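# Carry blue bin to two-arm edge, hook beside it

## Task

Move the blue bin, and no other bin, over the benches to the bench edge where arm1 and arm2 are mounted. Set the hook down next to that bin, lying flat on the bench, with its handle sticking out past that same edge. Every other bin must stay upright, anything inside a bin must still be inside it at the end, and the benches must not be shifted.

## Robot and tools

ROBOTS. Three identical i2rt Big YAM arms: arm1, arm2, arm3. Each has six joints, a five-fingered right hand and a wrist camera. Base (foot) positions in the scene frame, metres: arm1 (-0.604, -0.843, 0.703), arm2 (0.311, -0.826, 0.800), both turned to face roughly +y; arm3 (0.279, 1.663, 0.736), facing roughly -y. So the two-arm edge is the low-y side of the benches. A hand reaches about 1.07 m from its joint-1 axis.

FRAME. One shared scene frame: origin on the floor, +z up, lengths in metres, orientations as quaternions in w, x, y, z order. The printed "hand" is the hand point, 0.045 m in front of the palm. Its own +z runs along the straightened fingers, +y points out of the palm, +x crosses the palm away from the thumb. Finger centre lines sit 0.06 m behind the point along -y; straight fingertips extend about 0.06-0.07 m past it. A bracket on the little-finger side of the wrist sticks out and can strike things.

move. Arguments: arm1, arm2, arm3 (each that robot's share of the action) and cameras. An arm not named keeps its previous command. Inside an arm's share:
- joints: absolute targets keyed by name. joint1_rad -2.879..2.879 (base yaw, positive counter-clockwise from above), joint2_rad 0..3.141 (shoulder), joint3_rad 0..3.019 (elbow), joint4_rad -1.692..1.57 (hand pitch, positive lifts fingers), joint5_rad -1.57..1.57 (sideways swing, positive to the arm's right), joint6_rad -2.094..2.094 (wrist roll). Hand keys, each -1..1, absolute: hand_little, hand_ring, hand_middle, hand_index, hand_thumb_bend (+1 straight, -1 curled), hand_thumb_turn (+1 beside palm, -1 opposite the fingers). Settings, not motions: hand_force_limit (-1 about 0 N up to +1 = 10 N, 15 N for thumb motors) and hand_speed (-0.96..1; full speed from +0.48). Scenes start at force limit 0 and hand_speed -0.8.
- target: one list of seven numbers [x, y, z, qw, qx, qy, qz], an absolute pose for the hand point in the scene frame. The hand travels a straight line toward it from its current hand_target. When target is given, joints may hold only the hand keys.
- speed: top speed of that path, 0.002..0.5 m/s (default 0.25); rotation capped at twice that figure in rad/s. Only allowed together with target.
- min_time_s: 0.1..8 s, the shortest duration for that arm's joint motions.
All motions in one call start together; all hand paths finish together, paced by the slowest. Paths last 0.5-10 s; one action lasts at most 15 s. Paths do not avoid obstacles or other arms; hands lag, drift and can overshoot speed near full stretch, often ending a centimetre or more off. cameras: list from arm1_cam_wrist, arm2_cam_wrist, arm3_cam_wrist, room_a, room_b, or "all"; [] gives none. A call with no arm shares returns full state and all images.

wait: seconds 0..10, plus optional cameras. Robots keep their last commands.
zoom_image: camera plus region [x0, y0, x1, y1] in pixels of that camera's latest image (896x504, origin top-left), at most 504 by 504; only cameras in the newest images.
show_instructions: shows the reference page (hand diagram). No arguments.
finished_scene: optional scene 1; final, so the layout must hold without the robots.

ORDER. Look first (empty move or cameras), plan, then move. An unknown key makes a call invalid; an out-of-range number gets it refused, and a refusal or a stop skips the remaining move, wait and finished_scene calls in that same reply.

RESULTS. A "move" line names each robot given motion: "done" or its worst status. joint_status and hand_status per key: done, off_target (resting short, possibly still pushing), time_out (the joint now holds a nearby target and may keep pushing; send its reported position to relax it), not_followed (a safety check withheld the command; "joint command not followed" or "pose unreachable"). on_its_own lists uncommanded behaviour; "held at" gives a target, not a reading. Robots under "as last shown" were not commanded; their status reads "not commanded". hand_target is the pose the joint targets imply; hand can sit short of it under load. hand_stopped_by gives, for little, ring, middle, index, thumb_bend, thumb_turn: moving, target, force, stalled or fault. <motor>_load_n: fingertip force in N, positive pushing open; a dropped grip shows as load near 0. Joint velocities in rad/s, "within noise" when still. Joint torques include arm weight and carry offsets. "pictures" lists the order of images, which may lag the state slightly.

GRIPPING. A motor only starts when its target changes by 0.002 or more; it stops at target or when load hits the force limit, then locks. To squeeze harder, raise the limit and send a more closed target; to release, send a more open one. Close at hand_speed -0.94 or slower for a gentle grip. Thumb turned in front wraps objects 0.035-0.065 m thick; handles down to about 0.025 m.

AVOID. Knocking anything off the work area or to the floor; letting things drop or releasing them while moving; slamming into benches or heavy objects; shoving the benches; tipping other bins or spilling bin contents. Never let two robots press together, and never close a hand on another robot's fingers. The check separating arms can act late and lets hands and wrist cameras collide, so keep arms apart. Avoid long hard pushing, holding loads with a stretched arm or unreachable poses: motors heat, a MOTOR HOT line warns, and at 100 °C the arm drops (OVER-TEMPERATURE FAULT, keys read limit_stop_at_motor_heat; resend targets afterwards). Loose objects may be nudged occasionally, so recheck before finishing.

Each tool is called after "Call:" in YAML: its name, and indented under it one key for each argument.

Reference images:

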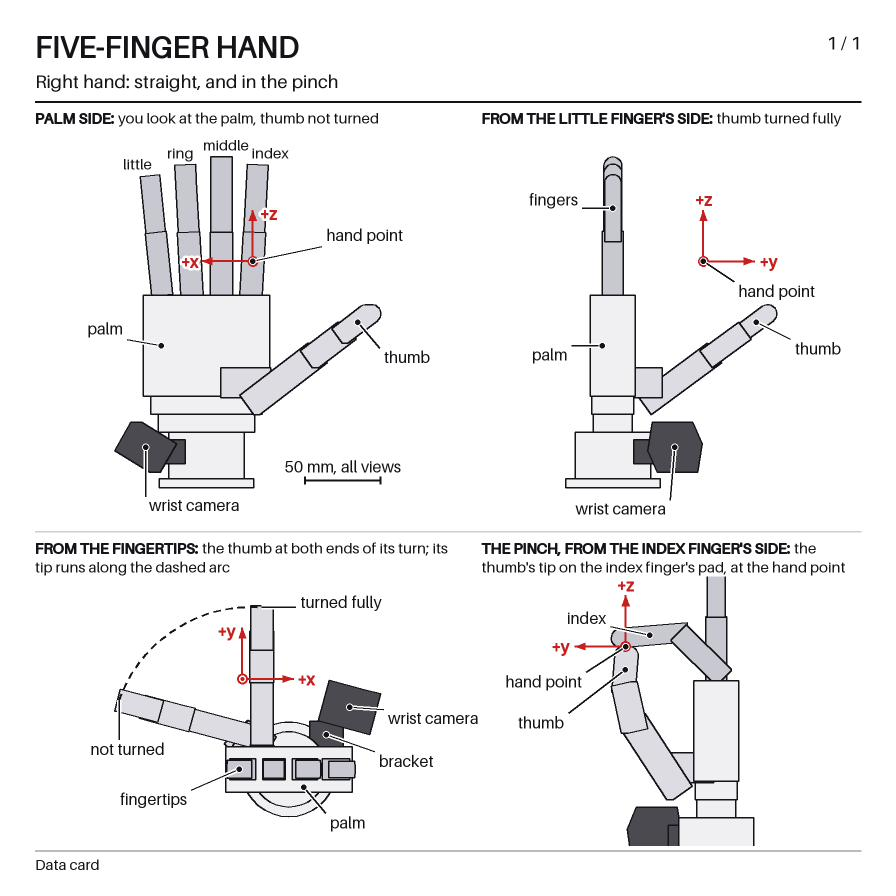

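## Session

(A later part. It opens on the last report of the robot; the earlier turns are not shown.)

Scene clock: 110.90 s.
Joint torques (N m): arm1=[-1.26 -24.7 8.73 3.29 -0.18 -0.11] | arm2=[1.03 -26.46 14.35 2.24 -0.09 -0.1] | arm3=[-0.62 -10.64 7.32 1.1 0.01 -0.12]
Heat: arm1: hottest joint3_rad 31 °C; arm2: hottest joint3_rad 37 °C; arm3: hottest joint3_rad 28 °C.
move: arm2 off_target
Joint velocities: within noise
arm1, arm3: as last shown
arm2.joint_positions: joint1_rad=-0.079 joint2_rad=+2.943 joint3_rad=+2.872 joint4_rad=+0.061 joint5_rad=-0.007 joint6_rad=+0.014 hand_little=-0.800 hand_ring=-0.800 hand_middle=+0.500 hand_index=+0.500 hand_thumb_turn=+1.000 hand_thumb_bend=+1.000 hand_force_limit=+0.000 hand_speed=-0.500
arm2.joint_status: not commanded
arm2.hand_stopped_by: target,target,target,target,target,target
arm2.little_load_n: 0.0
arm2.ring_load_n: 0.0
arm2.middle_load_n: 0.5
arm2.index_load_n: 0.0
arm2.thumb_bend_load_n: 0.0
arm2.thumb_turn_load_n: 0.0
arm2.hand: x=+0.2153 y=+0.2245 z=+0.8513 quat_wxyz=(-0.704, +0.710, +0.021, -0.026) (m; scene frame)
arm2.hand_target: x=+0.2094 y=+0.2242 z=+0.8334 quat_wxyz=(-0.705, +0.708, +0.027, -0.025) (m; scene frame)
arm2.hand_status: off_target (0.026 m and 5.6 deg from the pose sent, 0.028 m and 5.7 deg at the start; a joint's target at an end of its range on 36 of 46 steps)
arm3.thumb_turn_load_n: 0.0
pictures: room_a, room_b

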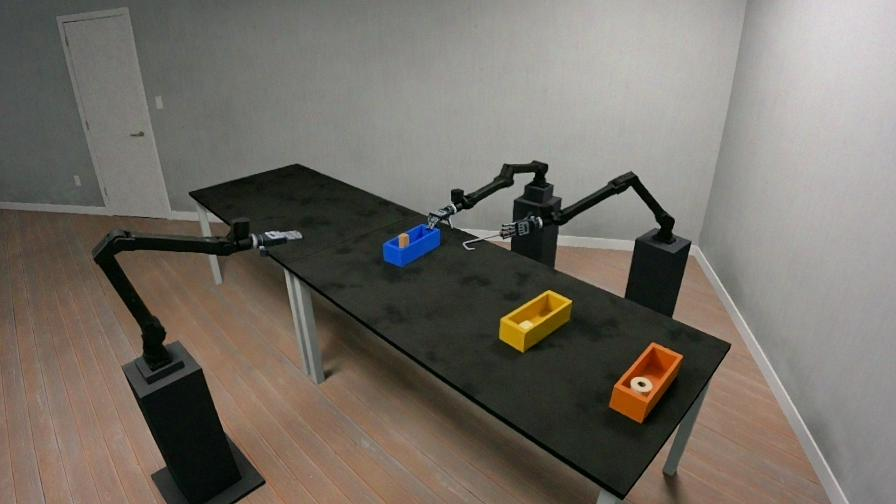

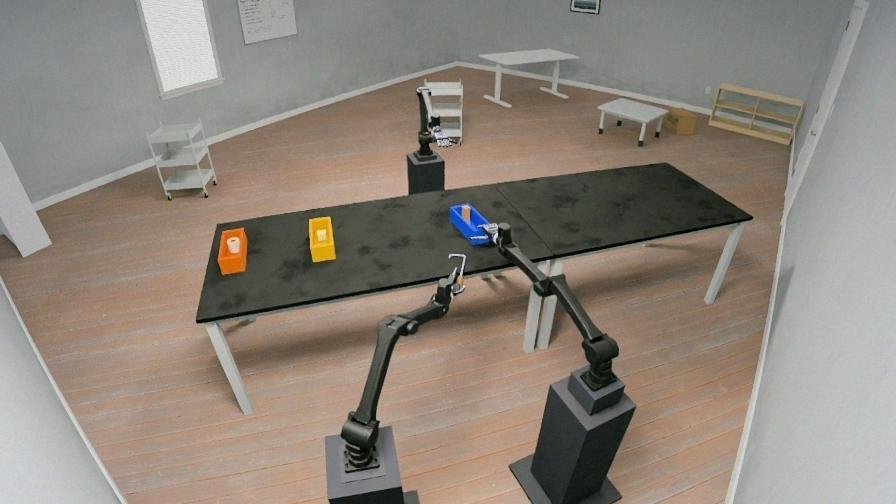

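Call:
move:
  arm2: {"target": [0.208, 0.17, 0.832, 0.6743, -0.7359, -0.0450, 0.0412], "speed": 0.06}
  cameras: ["arm2_cam_wrist", "room_b", "room_a"]

Call:
zoom_image:
  camera: "room_b"
  region: [440, 190, 520, 260]

Call:
zoom_image:
  camera: "room_a"
  region: [380, 200, 460, 270]

Scene clock: 112.90 s.
Joint torques (N m): arm1=[-1.14 -24.59 8.65 3.23 -0.2 -0.11] | arm2=[0.38 -28.75 7.61 2.25 -0.1 -0.07] | arm3=[-0.73 -10.81 7.28 1.05 -0.01 -0.11]
Heat: arm1: hottest joint3_rad 31 °C; arm2: hottest joint3_rad 36 °C; arm3: hottest joint3_rad 28 °C.
move: arm2 off_target
Joint velocities: within noise
arm1, arm3: as last shown
arm2.joint_positions: joint1_rad=-0.079 joint2_rad=+2.636 joint3_rad=+2.288 joint4_rad=+0.285 joint5_rad=-0.061 joint6_rad=+0.012 hand_little=-0.800 hand_ring=-0.800 hand_middle=+0.500 hand_index=+0.500 hand_thumb_turn=+1.000 hand_thumb_bend=+1.000 hand_force_limit=+0.000 hand_speed=-0.500
arm2.joint_status: not commanded
arm2.hand_stopped_by: target,target,target,target,target,target
arm2.little_load_n: 0.0
arm2.ring_load_n: 0.0
arm2.middle_load_n: 1.0
arm2.index_load_n: 0.5
arm2.thumb_bend_load_n: 0.0
arm2.thumb_turn_load_n: 0.0
arm2.hand: x=+0.2079 y=+0.1760 z=+0.8507 quat_wxyz=(-0.684, +0.727, +0.041, -0.044) (m; scene frame)
arm2.hand_target: x=+0.2079 y=+0.1705 z=+0.8323 quat_wxyz=(-0.674, +0.736, +0.045, -0.041) (m; scene frame)
arm2.hand_status: off_target (0.020 m and 1.6 deg from the pose sent, 0.058 m and 5.5 deg at the start)
pictures: arm2_cam_wrist, room_a, room_b
camera_calibration:
arm2_cam_wrist: T_world_to_cam=[[0.217931, -0.0195012, -0.975769, 0.787526], [-0.765869, -0.623131, -0.158598, 0.399415], [-0.604939, 0.781874, -0.150735, 0.230344], [0, 0, 0, 1]] pos_world=[0.273617, 0.084146, 0.866511]

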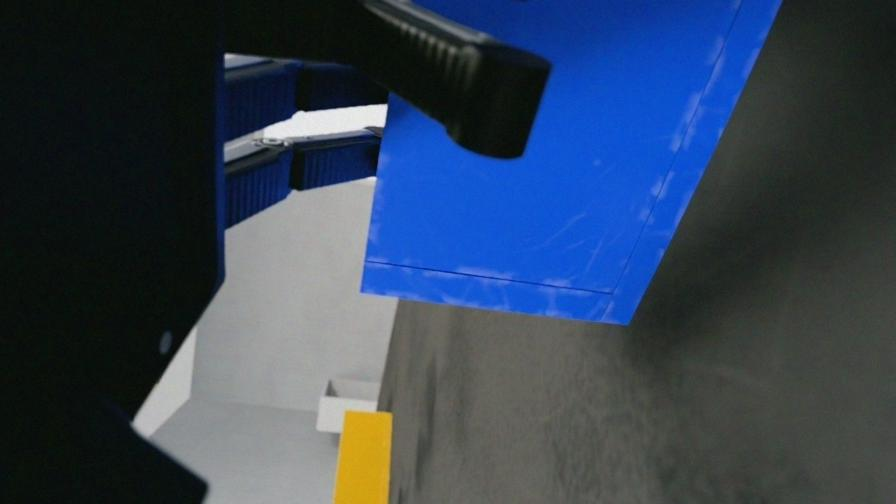

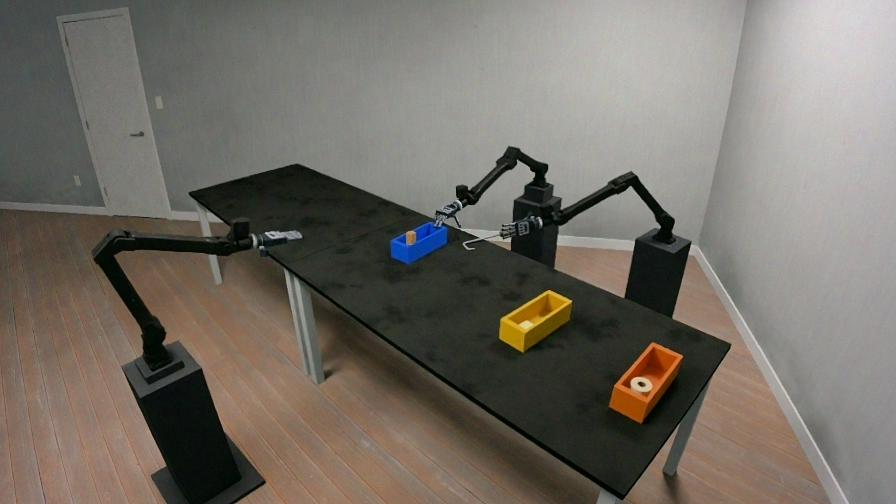

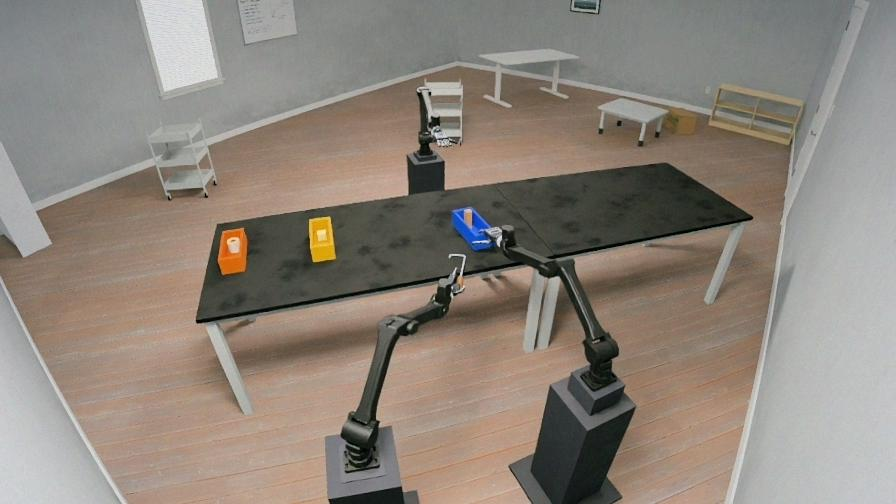

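Scaled by 6.300 from the camera's 896x504 image, which has a finer 1280x720 frame.

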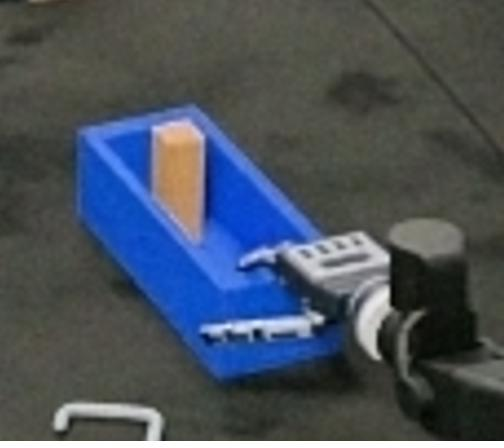

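Scaled by 6.300 from the camera's 896x504 image, which has a finer 1280x720 frame.

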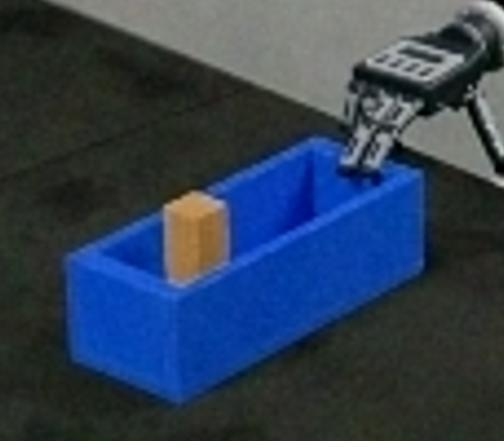

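Call:
move:
  arm1: {"target": [-0.08, -0.075, 0.82, 0.4252, -0.5729, -0.4640, -0.5250], "speed": 0.08}
  arm2: {"target": [0.212, 0.10, 0.832, 0.6743, -0.7359, -0.0450, 0.0412], "speed": 0.06}
  cameras: ["arm1_cam_wrist", "arm2_cam_wrist", "room_b", "room_a"]

Call:
zoom_image:
  camera: "room_b"
  region: [400, 190, 530, 300]

Call:
zoom_image:
  camera: "room_a"
  region: [380, 190, 540, 300]

Scene clock: 115.97 s.
Joint torques (N m): arm1=[0.44 -23.94 8.39 3.1 -0.31 -0.11] | arm2=[0.56 -26.7 6.89 2.39 -0.11 -0.08] | arm3=[-0.56 -10.81 7.24 1.07 -0.01 -0.11]
Heat: arm1: hottest joint3_rad 31 °C; arm2: hottest joint3_rad 36 °C; arm3: hottest joint3_rad 28 °C.
move: arm1 off_target; arm2 off_target
Joint velocities: within noise
arm1.joint_positions: joint1_rad=-0.566 joint2_rad=+2.339 joint3_rad=+1.771 joint4_rad=+0.411 joint5_rad=-0.403 joint6_rad=-1.586 hand_little=+1.000 hand_ring=+1.000 hand_middle=+1.000 hand_index=+1.000 hand_thumb_turn=-1.000 hand_thumb_bend=-0.183 hand_force_limit=+0.200 hand_speed=-0.880
arm1.joint_status: not commanded
arm1.hand_stopped_by: target,target,target,target,force,target
arm1.little_load_n: 0.0
arm1.ring_load_n: 0.0
arm1.middle_load_n: 0.0
arm1.index_load_n: 0.0
arm1.thumb_bend_load_n: 9.5
arm1.thumb_turn_load_n: 0.5
arm1.hand: x=-0.0721 y=-0.0858 z=+0.7711 quat_wxyz=(-0.417, +0.606, +0.459, +0.499) (m; scene frame)
arm1.hand_target: x=-0.0800 y=-0.0753 z=+0.8194 quat_wxyz=(-0.425, +0.573, +0.464, +0.525) (m; scene frame)
arm1.hand_status: off_target (0.051 m and 4.9 deg from the pose sent, 0.110 m and 18.8 deg at the start)
arm2.joint_positions: joint1_rad=-0.079 joint2_rad=+2.431 joint3_rad=+1.870 joint4_rad=+0.497 joint5_rad=-0.061 joint6_rad=+0.012 hand_little=-0.800 hand_ring=-0.800 hand_middle=+0.500 hand_index=+0.500 hand_thumb_turn=+1.000 hand_thumb_bend=+1.000 hand_force_limit=+0.000 hand_speed=-0.500
arm2.joint_status: not commanded
arm2.hand_stopped_by: target,target,target,target,target,target
arm2.little_load_n: 0.0
arm2.ring_load_n: 0.0
arm2.middle_load_n: 1.5
arm2.index_load_n: 0.5
arm2.thumb_bend_load_n: 0.0
arm2.thumb_turn_load_n: 0.0
arm2.hand: x=+0.2120 y=+0.1074 z=+0.8481 quat_wxyz=(-0.683, +0.728, +0.041, -0.044) (m; scene frame)
arm2.hand_target: x=+0.2119 y=+0.1003 z=+0.8320 quat_wxyz=(-0.674, +0.736, +0.045, -0.041) (m; scene frame)
arm2.hand_status: off_target (0.018 m and 1.5 deg from the pose sent, 0.078 m and 1.6 deg at the start)
arm3: as last shown
arm3.thumb_turn_load_n: -0.5
pictures: arm1_cam_wrist, arm2_cam_wrist, room_a, room_b
camera_calibration:
arm1_cam_wrist: T_world_to_cam=[[0.972936, -0.143595, 0.181039, -0.0713779], [0.0419773, -0.660599, -0.749565, 0.525317], [0.227228, 0.736878, -0.636693, 0.683817], [0, 0, 0, 1]] pos_world=[-0.107988, -0.167116, 0.842063]
arm2_cam_wrist: T_world_to_cam=[[0.218085, -0.021409, -0.975695, 0.782871], [-0.765879, -0.623394, -0.157509, 0.35849], [-0.604871, 0.781614, -0.15235, 0.287483], [0, 0, 0, 1]] pos_world=[0.277718, 0.0155401, 0.864106]

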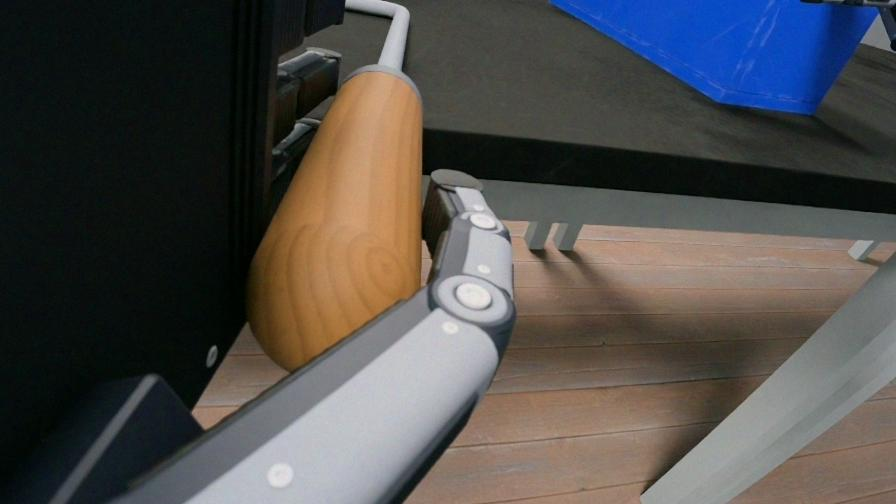

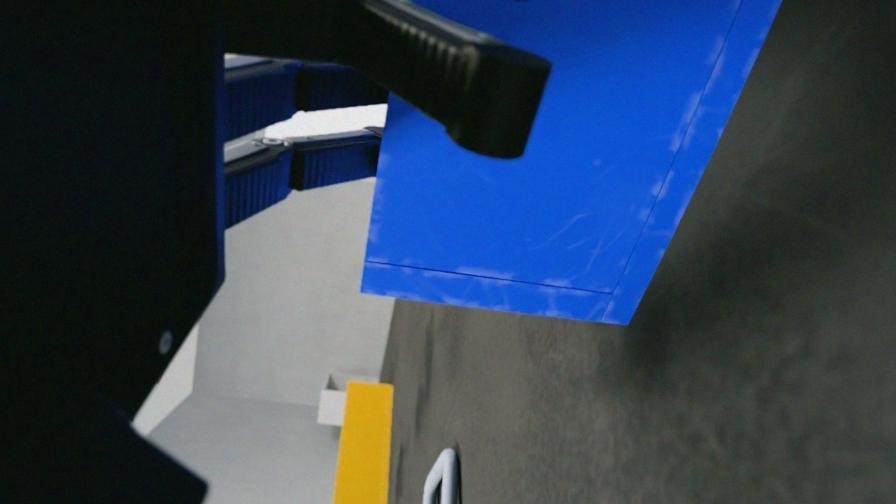

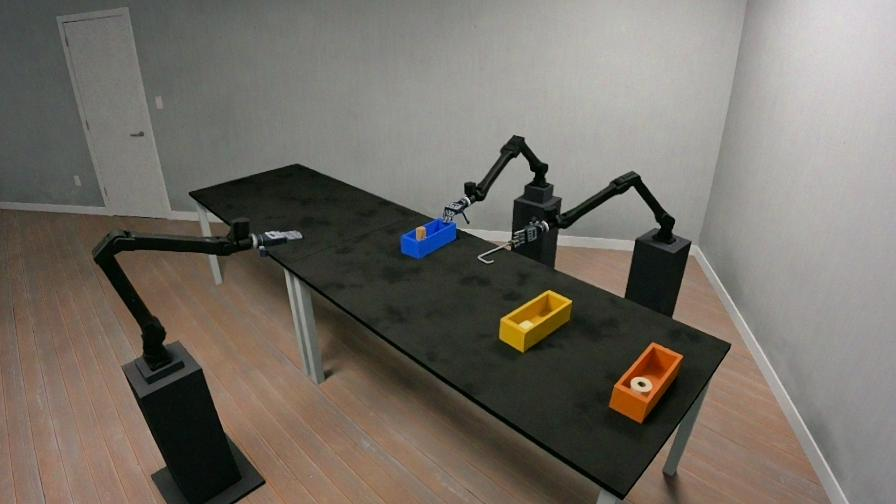

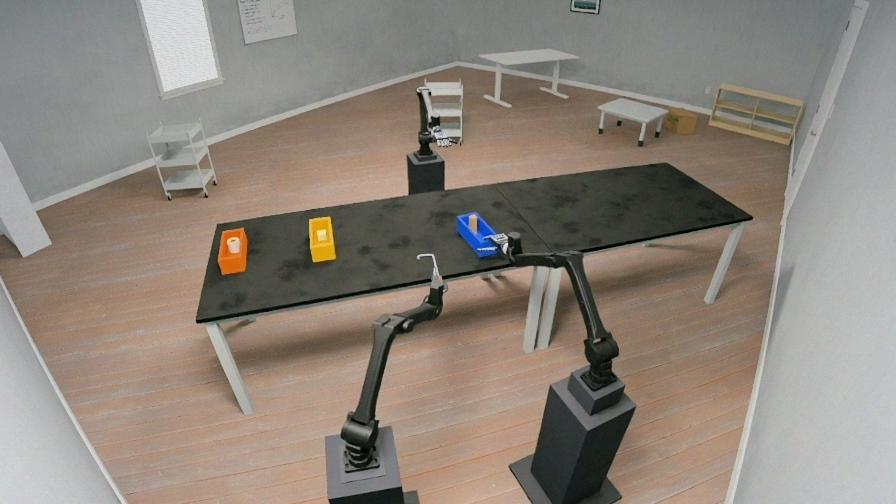

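Scaled by 3.877 from the camera's 896x504 image, which has a finer 1280x720 frame.

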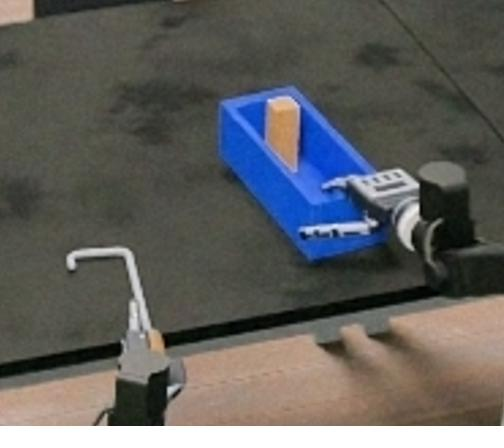

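Scaled by 3.150 from the camera's 896x504 image, which has a finer 1280x720 frame.

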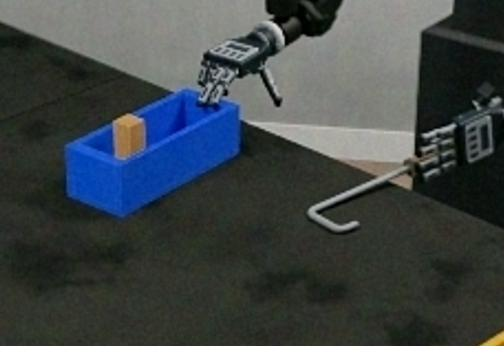

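Call:
move:
  arm2: {"target": [0.220, 0.032, 0.832, 0.6743, -0.7359, -0.0450, 0.0412], "speed": 0.06}
  cameras: ["arm2_cam_wrist", "room_b", "room_a"]

Call:
zoom_image:
  camera: "room_b"
  region: [400, 190, 530, 300]

Scene clock: 118.00 s.
Joint torques (N m): arm1=[0.26 -23.88 8.39 3.1 -0.29 -0.11] | arm2=[-0.09 -24.12 6.08 2.47 -0.21 -0.11] | arm3=[-0.73 -10.93 7.27 1.1 -0.01 -0.12]
Heat: arm1: hottest joint3_rad 31 °C; arm2: hottest joint3_rad 36 °C; arm3: hottest joint3_rad 28 °C.
move: arm2 off_target
Joint velocities: within noise
arm1, arm3: as last shown
arm1.index_load_n: 0.5
arm2.joint_positions: joint1_rad=-0.079 joint2_rad=+2.285 joint3_rad=+1.568 joint4_rad=+0.651 joint5_rad=-0.063 joint6_rad=+0.012 hand_little=-0.800 hand_ring=-0.800 hand_middle=+0.500 hand_index=+0.500 hand_thumb_turn=+1.000 hand_thumb_bend=+1.000 hand_force_limit=+0.000 hand_speed=-0.500
arm2.joint_status: not commanded
arm2.hand_stopped_by: target,target,target,target,target,target
arm2.little_load_n: 0.0
arm2.ring_load_n: 0.0
arm2.middle_load_n: 1.0
arm2.index_load_n: 0.5
arm2.thumb_bend_load_n: 0.0
arm2.thumb_turn_load_n: 0.0
arm2.hand: x=+0.2156 y=+0.0399 z=+0.8460 quat_wxyz=(-0.683, +0.728, +0.041, -0.045) (m; scene frame)
arm2.hand_target: x=+0.2199 y=+0.0323 z=+0.8321 quat_wxyz=(-0.674, +0.736, +0.045, -0.041) (m; scene frame)
arm2.hand_status: off_target (0.017 m and 1.4 deg from the pose sent, 0.078 m and 1.5 deg at the start)
arm3.thumb_turn_load_n: 0.0
pictures: arm2_cam_wrist, room_a, room_b
camera_calibration:
arm2_cam_wrist: T_world_to_cam=[[0.218061, -0.0223459, -0.975679, 0.778592], [-0.764465, -0.625372, -0.156533, 0.317778], [-0.606665, 0.780007, -0.153452, 0.343456], [0, 0, 0, 1]] pos_world=[0.281513, -0.0517699, 0.862103]

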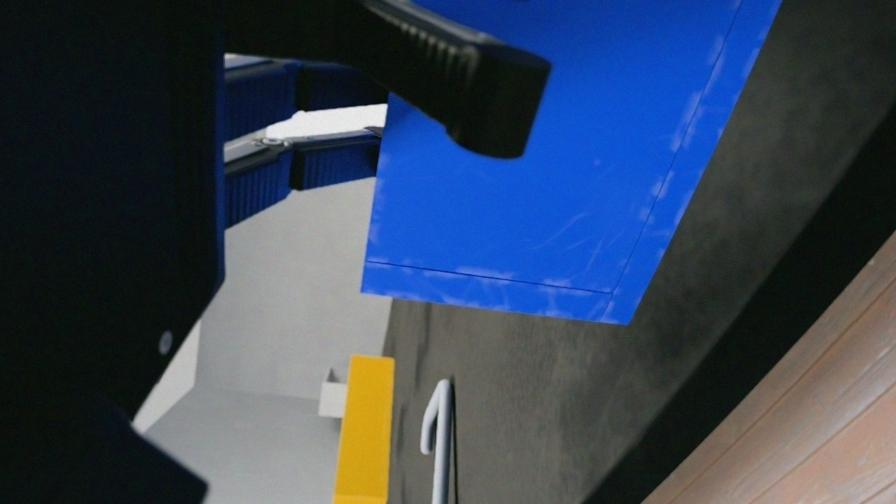

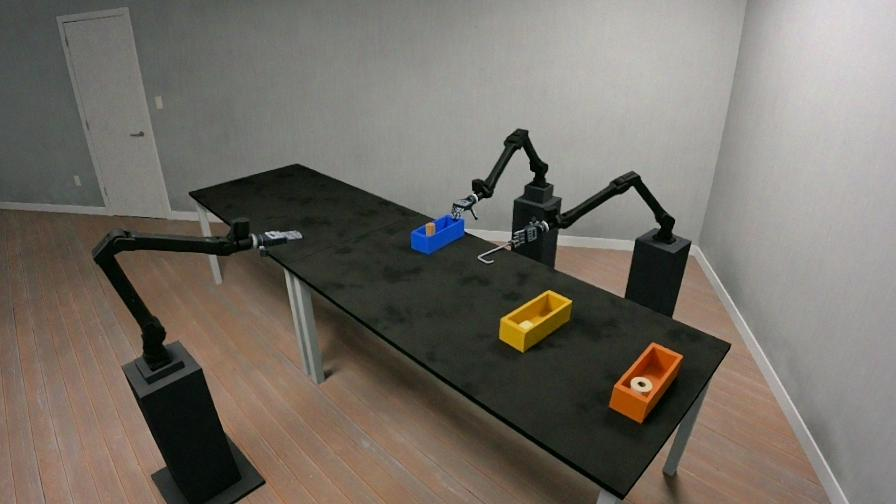

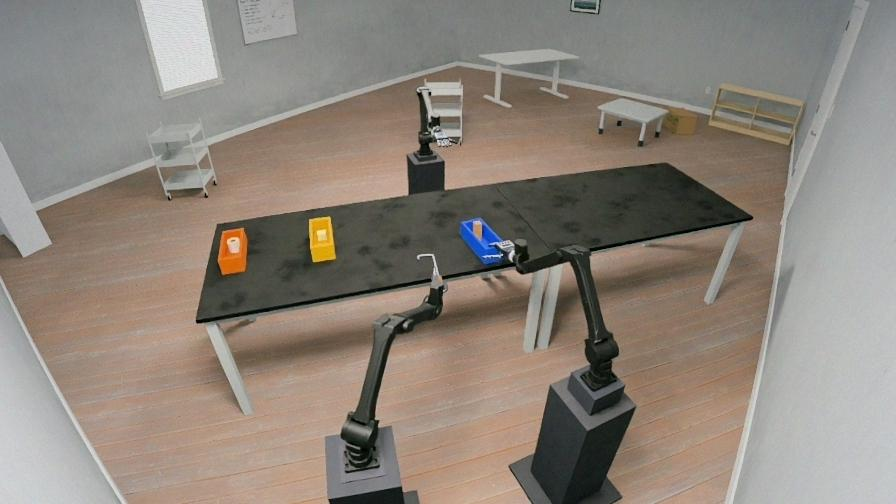

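Scaled by 3.877 from the camera's 896x504 image, which has a finer 1280x720 frame.

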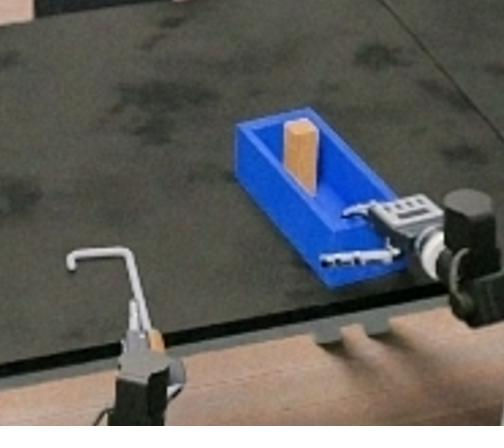

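Call:
move:
  arm2: {"target": [0.220, 0.016, 0.832, 0.6743, -0.7359, -0.0450, 0.0412], "speed": 0.05}

Call:
move:
  arm2: {"target": [0.222, 0.03, 0.93, 0.6743, -0.7359, -0.0450, 0.0412], "speed": 0.08}
  cameras: ["arm2_cam_wrist", "room_b", "room_a"]

Call:
zoom_image:
  camera: "room_b"
  region: [400, 190, 530, 300]

Scene clock: 119.80 s.
Joint torques (N m): arm1=[0.56 -24.18 8.44 3.11 -0.3 -0.11] | arm2=[0.09 -23.53 5.87 2.47 -0.15 -0.08] | arm3=[-0.44 -10.64 7.31 1.09 -0.02 -0.13]
Heat: arm1: hottest joint3_rad 30 °C; arm2: hottest joint3_rad 36 °C; arm3: hottest joint3_rad 28 °C.
move: arm2 off_target
Joint velocities: within noise
arm1, arm3: as last shown
arm1.index_load_n: 0.0
arm2.joint_positions: joint1_rad=-0.079 joint2_rad=+2.255 joint3_rad=+1.505 joint4_rad=+0.683 joint5_rad=-0.063 joint6_rad=+0.012 hand_little=-0.800 hand_ring=-0.800 hand_middle=+0.500 hand_index=+0.500 hand_thumb_turn=+1.000 hand_thumb_bend=+1.000 hand_force_limit=+0.000 hand_speed=-0.500
arm2.joint_status: not commanded
arm2.hand_stopped_by: target,target,target,target,target,target
arm2.little_load_n: 0.0
arm2.ring_load_n: 0.0
arm2.middle_load_n: 1.0
arm2.index_load_n: 0.5
arm2.thumb_bend_load_n: 0.0
arm2.thumb_turn_load_n: 0.0
arm2.hand: x=+0.2165 y=+0.0241 z=+0.8458 quat_wxyz=(-0.683, +0.728, +0.041, -0.045) (m; scene frame)
arm2.hand_target: x=+0.2199 y=+0.0163 z=+0.8324 quat_wxyz=(-0.674, +0.736, +0.045, -0.041) (m; scene frame)
arm2.hand_status: off_target (0.016 m and 1.4 deg from the pose sent, 0.028 m and 1.4 deg at the start)
arm3.thumb_turn_load_n: -0.5
pictures: none

Scene clock: 121.67 s.
Joint torques (N m): arm1=[0.44 -24.12 8.38 3.15 -0.31 -0.12] | arm2=[-0.44 -23.88 11.75 1.89 -0.19 -0.09] | arm3=[-0.79 -10.64 7.32 1.07 0 -0.12]
Heat: arm1: hottest joint3_rad 30 °C; arm2: hottest joint3_rad 36 °C; arm3: hottest joint3_rad 28 °C.
move: arm2 off_target
Joint velocities: within noise
arm1, arm3: as last shown
arm2.joint_positions: joint1_rad=-0.079 joint2_rad=+2.135 joint3_rad=+1.505 joint4_rad=+0.490 joint5_rad=-0.068 joint6_rad=+0.011 hand_little=-0.800 hand_ring=-0.800 hand_middle=+0.500 hand_index=+0.500 hand_thumb_turn=+1.000 hand_thumb_bend=+1.000 hand_force_limit=+0.000 hand_speed=-0.500
arm2.joint_status: not commanded
arm2.hand_stopped_by: target,target,target,target,target,target
arm2.little_load_n: 0.0
arm2.ring_load_n: 0.0
arm2.middle_load_n: 0.0
arm2.index_load_n: 0.0
arm2.thumb_bend_load_n: 0.0
arm2.thumb_turn_load_n: 0.0
arm2.hand: x=+0.2160 y=+0.0143 z=+0.8949 quat_wxyz=(-0.655, +0.753, +0.043, -0.046) (m; scene frame)
arm2.hand_target: x=+0.2222 y=+0.0280 z=+0.9301 quat_wxyz=(-0.674, +0.736, +0.045, -0.041) (m; scene frame)
arm2.hand_status: off_target (0.039 m and 3.0 deg from the pose sent, 0.085 m and 1.4 deg at the start)
arm3.thumb_turn_load_n: 0.0
pictures: arm2_cam_wrist, room_a, room_b
camera_calibration:
arm2_cam_wrist: T_world_to_cam=[[0.223637, -0.0933626, -0.970191, 0.820484], [-0.761313, -0.638273, -0.114067, 0.27125], [-0.608597, 0.764128, -0.213819, 0.425908], [0, 0, 0, 1]] pos_world=[0.282222, -0.075714, 0.918034]

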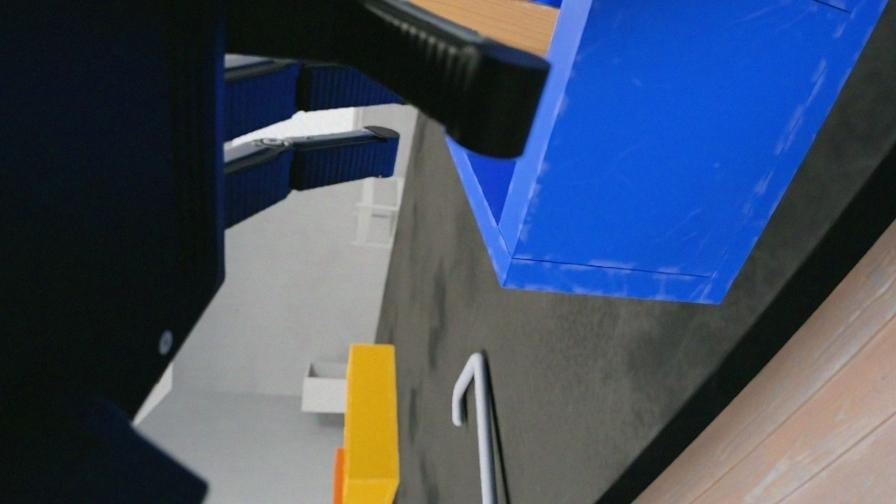

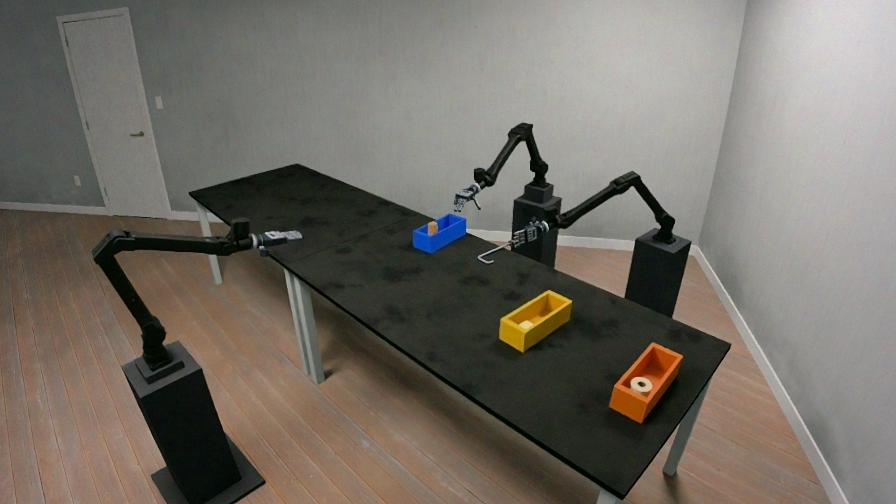

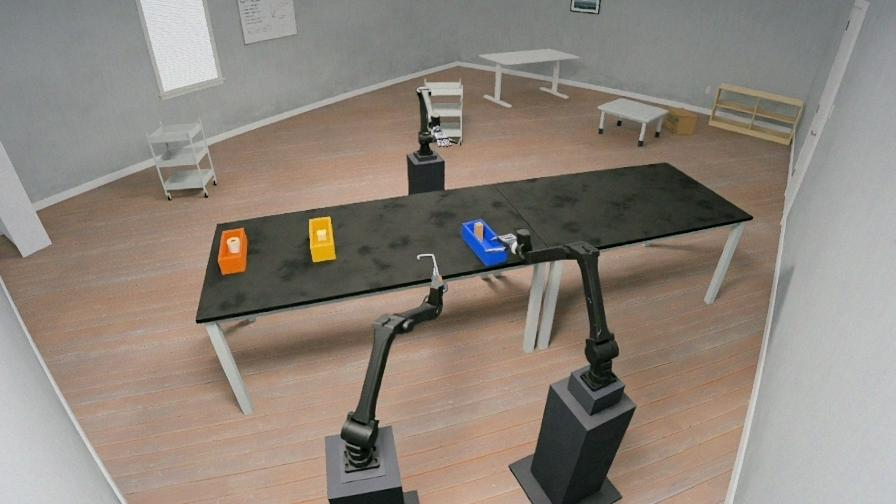

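Scaled by 3.877 from the camera's 896x504 image, which has a finer 1280x720 frame.

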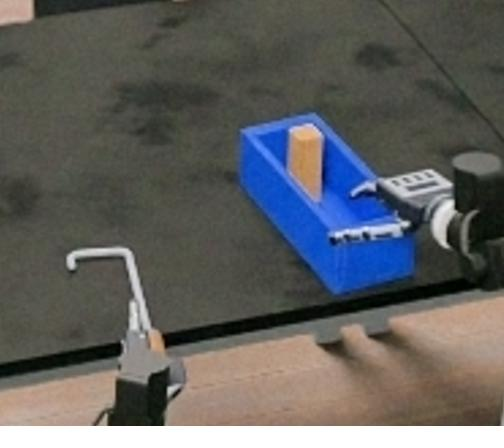

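Call:
move:
  arm1: {"target": [0.02, -0.038, 0.82, 0.3875, -0.6039, -0.4229, -0.5534], "speed": 0.08}
  arm2: {"target": [0.28, -0.17, 1.08, 0.6170, -0.7858, 0.0, 0.0], "speed": 0.2}
  cameras: ["arm1_cam_wrist", "room_b", "room_a"]

Call:
zoom_image:
  camera: "room_b"
  region: [400, 190, 530, 300]

Scene clock: 124.40 s.
Joint torques (N m): arm1=[-1.49 -21.89 15.09 1.94 0.23 -0.01] | arm2=[-0.38 -14.04 9.01 1.96 0.11 -0.02] | arm3=[-0.79 -10.58 7.25 1.11 -0.02 -0.11]
Heat: arm1: hottest joint3_rad 31 °C; arm2: hottest joint3_rad 35 °C; arm3: hottest joint3_rad 28 °C.
move: arm1 off_target; arm2 done
Joint velocities: within noise
arm1.joint_positions: joint1_rad=-0.582 joint2_rad=+2.514 joint3_rad=+2.142 joint4_rad=+0.224 joint5_rad=-0.314 joint6_rad=-1.586 hand_little=+1.000 hand_ring=+1.000 hand_middle=+1.000 hand_index=+1.000 hand_thumb_turn=-1.000 hand_thumb_bend=-0.183 hand_force_limit=+0.200 hand_speed=-0.880
arm1.joint_status: not commanded
arm1.hand_stopped_by: target,target,target,target,force,target
arm1.little_load_n: 0.0
arm1.ring_load_n: -0.5
arm1.middle_load_n: 0.0
arm1.index_load_n: -0.5
arm1.thumb_bend_load_n: 9.0
arm1.thumb_turn_load_n: 2.0
arm1.hand: x=-0.0034 y=-0.0496 z=+0.7813 quat_wxyz=(-0.387, +0.625, +0.431, +0.524) (m; scene frame)
arm1.hand_target: x=+0.0155 y=-0.0442 z=+0.8209 quat_wxyz=(-0.387, +0.604, +0.423, +0.554) (m; scene frame)
arm1.hand_status: off_target (0.047 m and 4.2 deg from the pose sent, 0.115 m and 8.2 deg at the start)
arm2.joint_positions: joint1_rad=-0.134 joint2_rad=+1.459 joint3_rad=+1.165 joint4_rad=+0.068 joint5_rad=-0.009 joint6_rad=+0.011 hand_little=-0.800 hand_ring=-0.800 hand_middle=+0.500 hand_index=+0.500 hand_thumb_turn=+1.000 hand_thumb_bend=+1.000 hand_force_limit=+0.000 hand_speed=-0.500
arm2.joint_status: not commanded
arm2.hand_stopped_by: target,target,target,target,target,target
arm2.little_load_n: 0.0
arm2.ring_load_n: 0.0
arm2.middle_load_n: 0.0
arm2.index_load_n: 0.0
arm2.thumb_bend_load_n: 0.0
arm2.thumb_turn_load_n: 0.0
arm2.hand: x=+0.2734 y=-0.1670 z=+1.0874 quat_wxyz=(-0.624, +0.781, +0.002, -0.005) (m; scene frame)
arm2.hand_target: x=+0.2799 y=-0.1699 z=+1.0801 quat_wxyz=(-0.618, +0.786, +0.000, +0.000) (m; scene frame)
arm2.hand_status: done (0.010 m and 1.2 deg from the pose sent, 0.269 m and 9.3 deg at the start)
arm3: as last shown
pictures: arm1_cam_wrist, room_a, room_b
camera_calibration:
arm1_cam_wrist: T_world_to_cam=[[0.949769, -0.242709, 0.197565, -0.152758], [-0.0138848, -0.663351, -0.74818, 0.552624], [0.312645, 0.707855, -0.6334, 0.644316], [0, 0, 0, 1]] pos_world=[-0.0486838, -0.126574, 0.851751]

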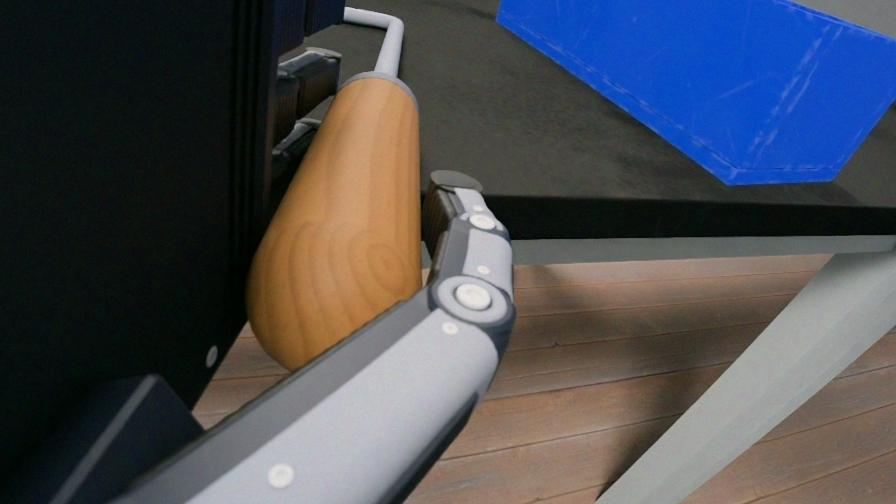

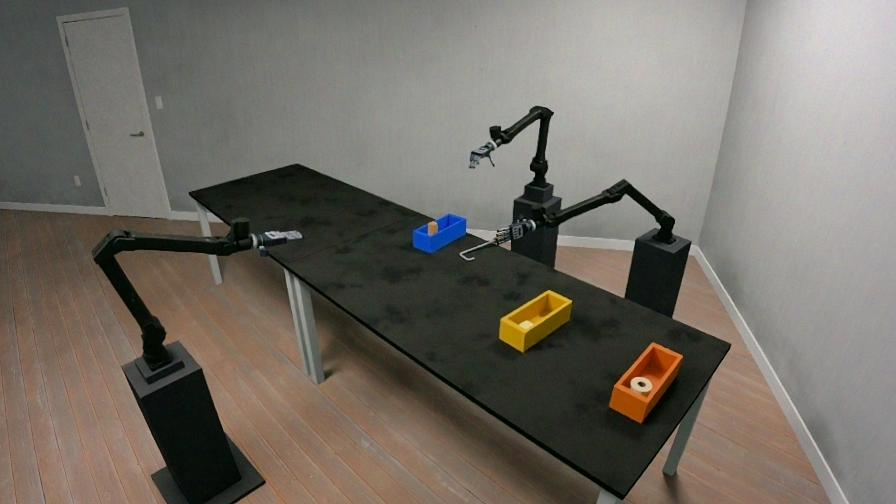

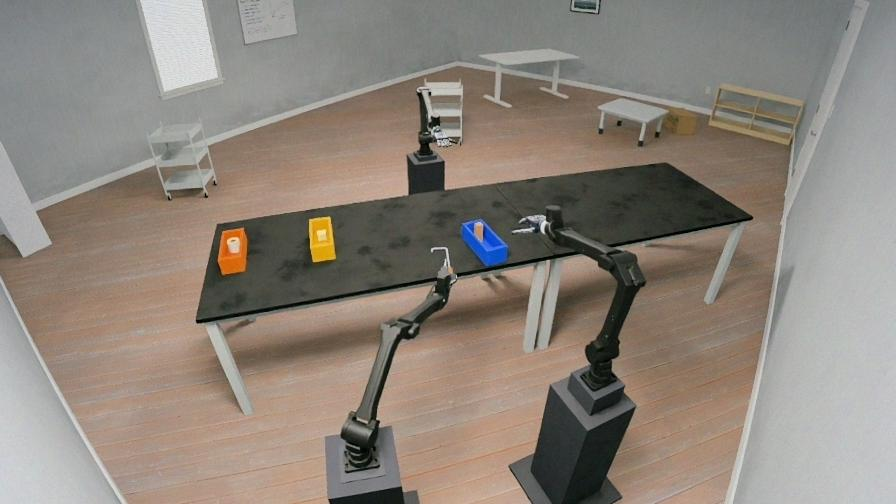

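Scaled by 3.877 from the camera's 896x504 image, which has a finer 1280x720 frame.

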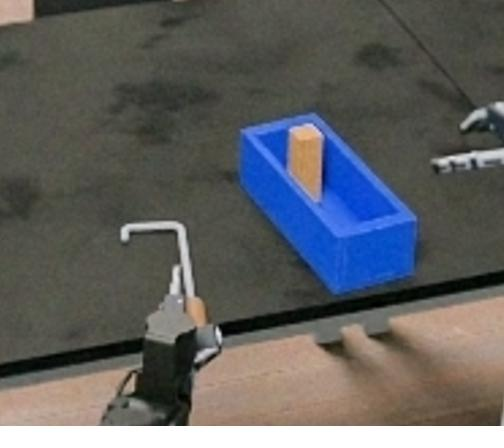

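Call:
move:
  arm1: {"target": [0.04, -0.045, 0.80, 0.4056, -0.5792, -0.4056, -0.5792], "speed": 0.06}
  cameras: ["arm1_cam_wrist"]

Scene clock: 126.17 s.
Joint torques (N m): arm1=[-2.32 -20.89 14.28 2.91 0.35 0.14] | arm2=[-0.15 -14.1 8.94 1.95 0.09 -0.01] | arm3=[-0.56 -11.11 7.24 1.11 -0.01 -0.13]
Heat: arm1: hottest joint3_rad 31 °C; arm2: hottest joint3_rad 35 °C; arm3: hottest joint3_rad 28 °C.
move: arm1 off_target
Joint velocities: within noise
arm1.joint_positions: joint1_rad=-0.598 joint2_rad=+2.572 joint3_rad=+2.161 joint4_rad=+0.345 joint5_rad=-0.344 joint6_rad=-1.572 hand_little=+1.000 hand_ring=+1.000 hand_middle=+1.000 hand_index=+1.000 hand_thumb_turn=-1.000 hand_thumb_bend=-0.183 hand_force_limit=+0.200 hand_speed=-0.880
arm1.joint_status: not commanded
arm1.hand_stopped_by: target,target,target,target,force,target
arm1.little_load_n: 0.0
arm1.ring_load_n: 0.0
arm1.middle_load_n: 0.0
arm1.index_load_n: 0.5
arm1.thumb_bend_load_n: 8.5
arm1.thumb_turn_load_n: 1.0
arm1.hand: x=+0.0091 y=-0.0491 z=+0.7695 quat_wxyz=(-0.404, +0.598, +0.422, +0.548) (m; scene frame)
arm1.hand_target: x=+0.0350 y=-0.0516 z=+0.8012 quat_wxyz=(-0.405, +0.579, +0.406, +0.579) (m; scene frame)
arm1.hand_status: off_target (0.044 m and 4.6 deg from the pose sent, 0.047 m and 8.9 deg at the start)
arm2: as last shown
arm3.joint_positions: joint1_rad=-0.105 joint2_rad=+1.369 joint3_rad=+0.985 joint4_rad=+0.230 joint5_rad=-0.065 joint6_rad=-0.010 hand_little=+1.000 hand_ring=+1.000 hand_middle=+1.000 hand_index=+1.000 hand_thumb_turn=+1.000 hand_thumb_bend=+1.000 hand_force_limit=+0.000 hand_speed=-0.800
arm3.joint_status: not commanded
arm3.hand_stopped_by: target,target,target,target,target,target
arm3.little_load_n: 0.0
arm3.ring_load_n: 0.0
arm3.middle_load_n: 0.0
arm3.index_load_n: 0.0
arm3.thumb_bend_load_n: 0.0
arm3.thumb_turn_load_n: -0.5
arm3.hand: x=+0.2883 y=+1.0450 z=+1.0153 quat_wxyz=(-0.003, +0.005, -0.755, +0.655) (m; scene frame)
arm3.hand_target: x=+0.2801 y=+1.0501 z=+1.0001 quat_wxyz=(+0.000, +0.000, -0.766, +0.643) (m; scene frame)
arm3.hand_status: not commanded
pictures: arm1_cam_wrist
camera_calibration:
arm1_cam_wrist: T_world_to_cam=[[0.945521, -0.245883, 0.21338, -0.174441], [0.0211684, -0.607605, -0.793957, 0.581853], [0.324871, 0.755221, -0.569298, 0.585366], [0, 0, 0, 1]] pos_world=[-0.0375479, -0.131436, 0.832437]

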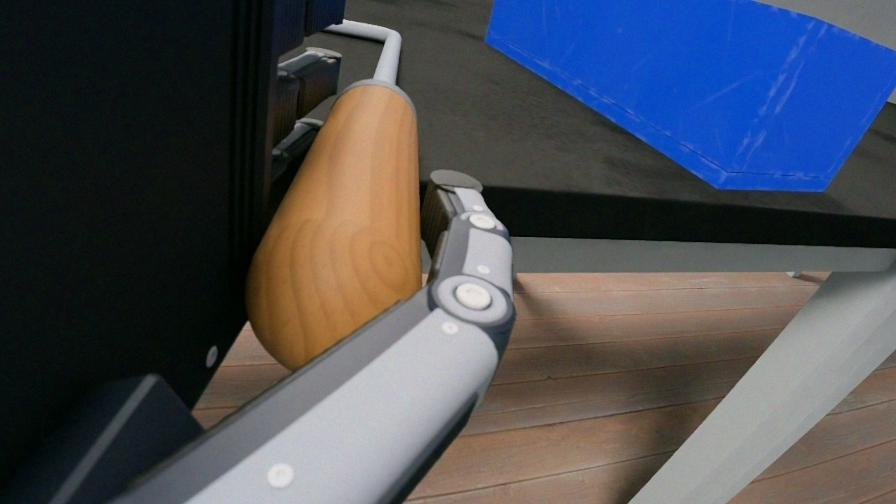

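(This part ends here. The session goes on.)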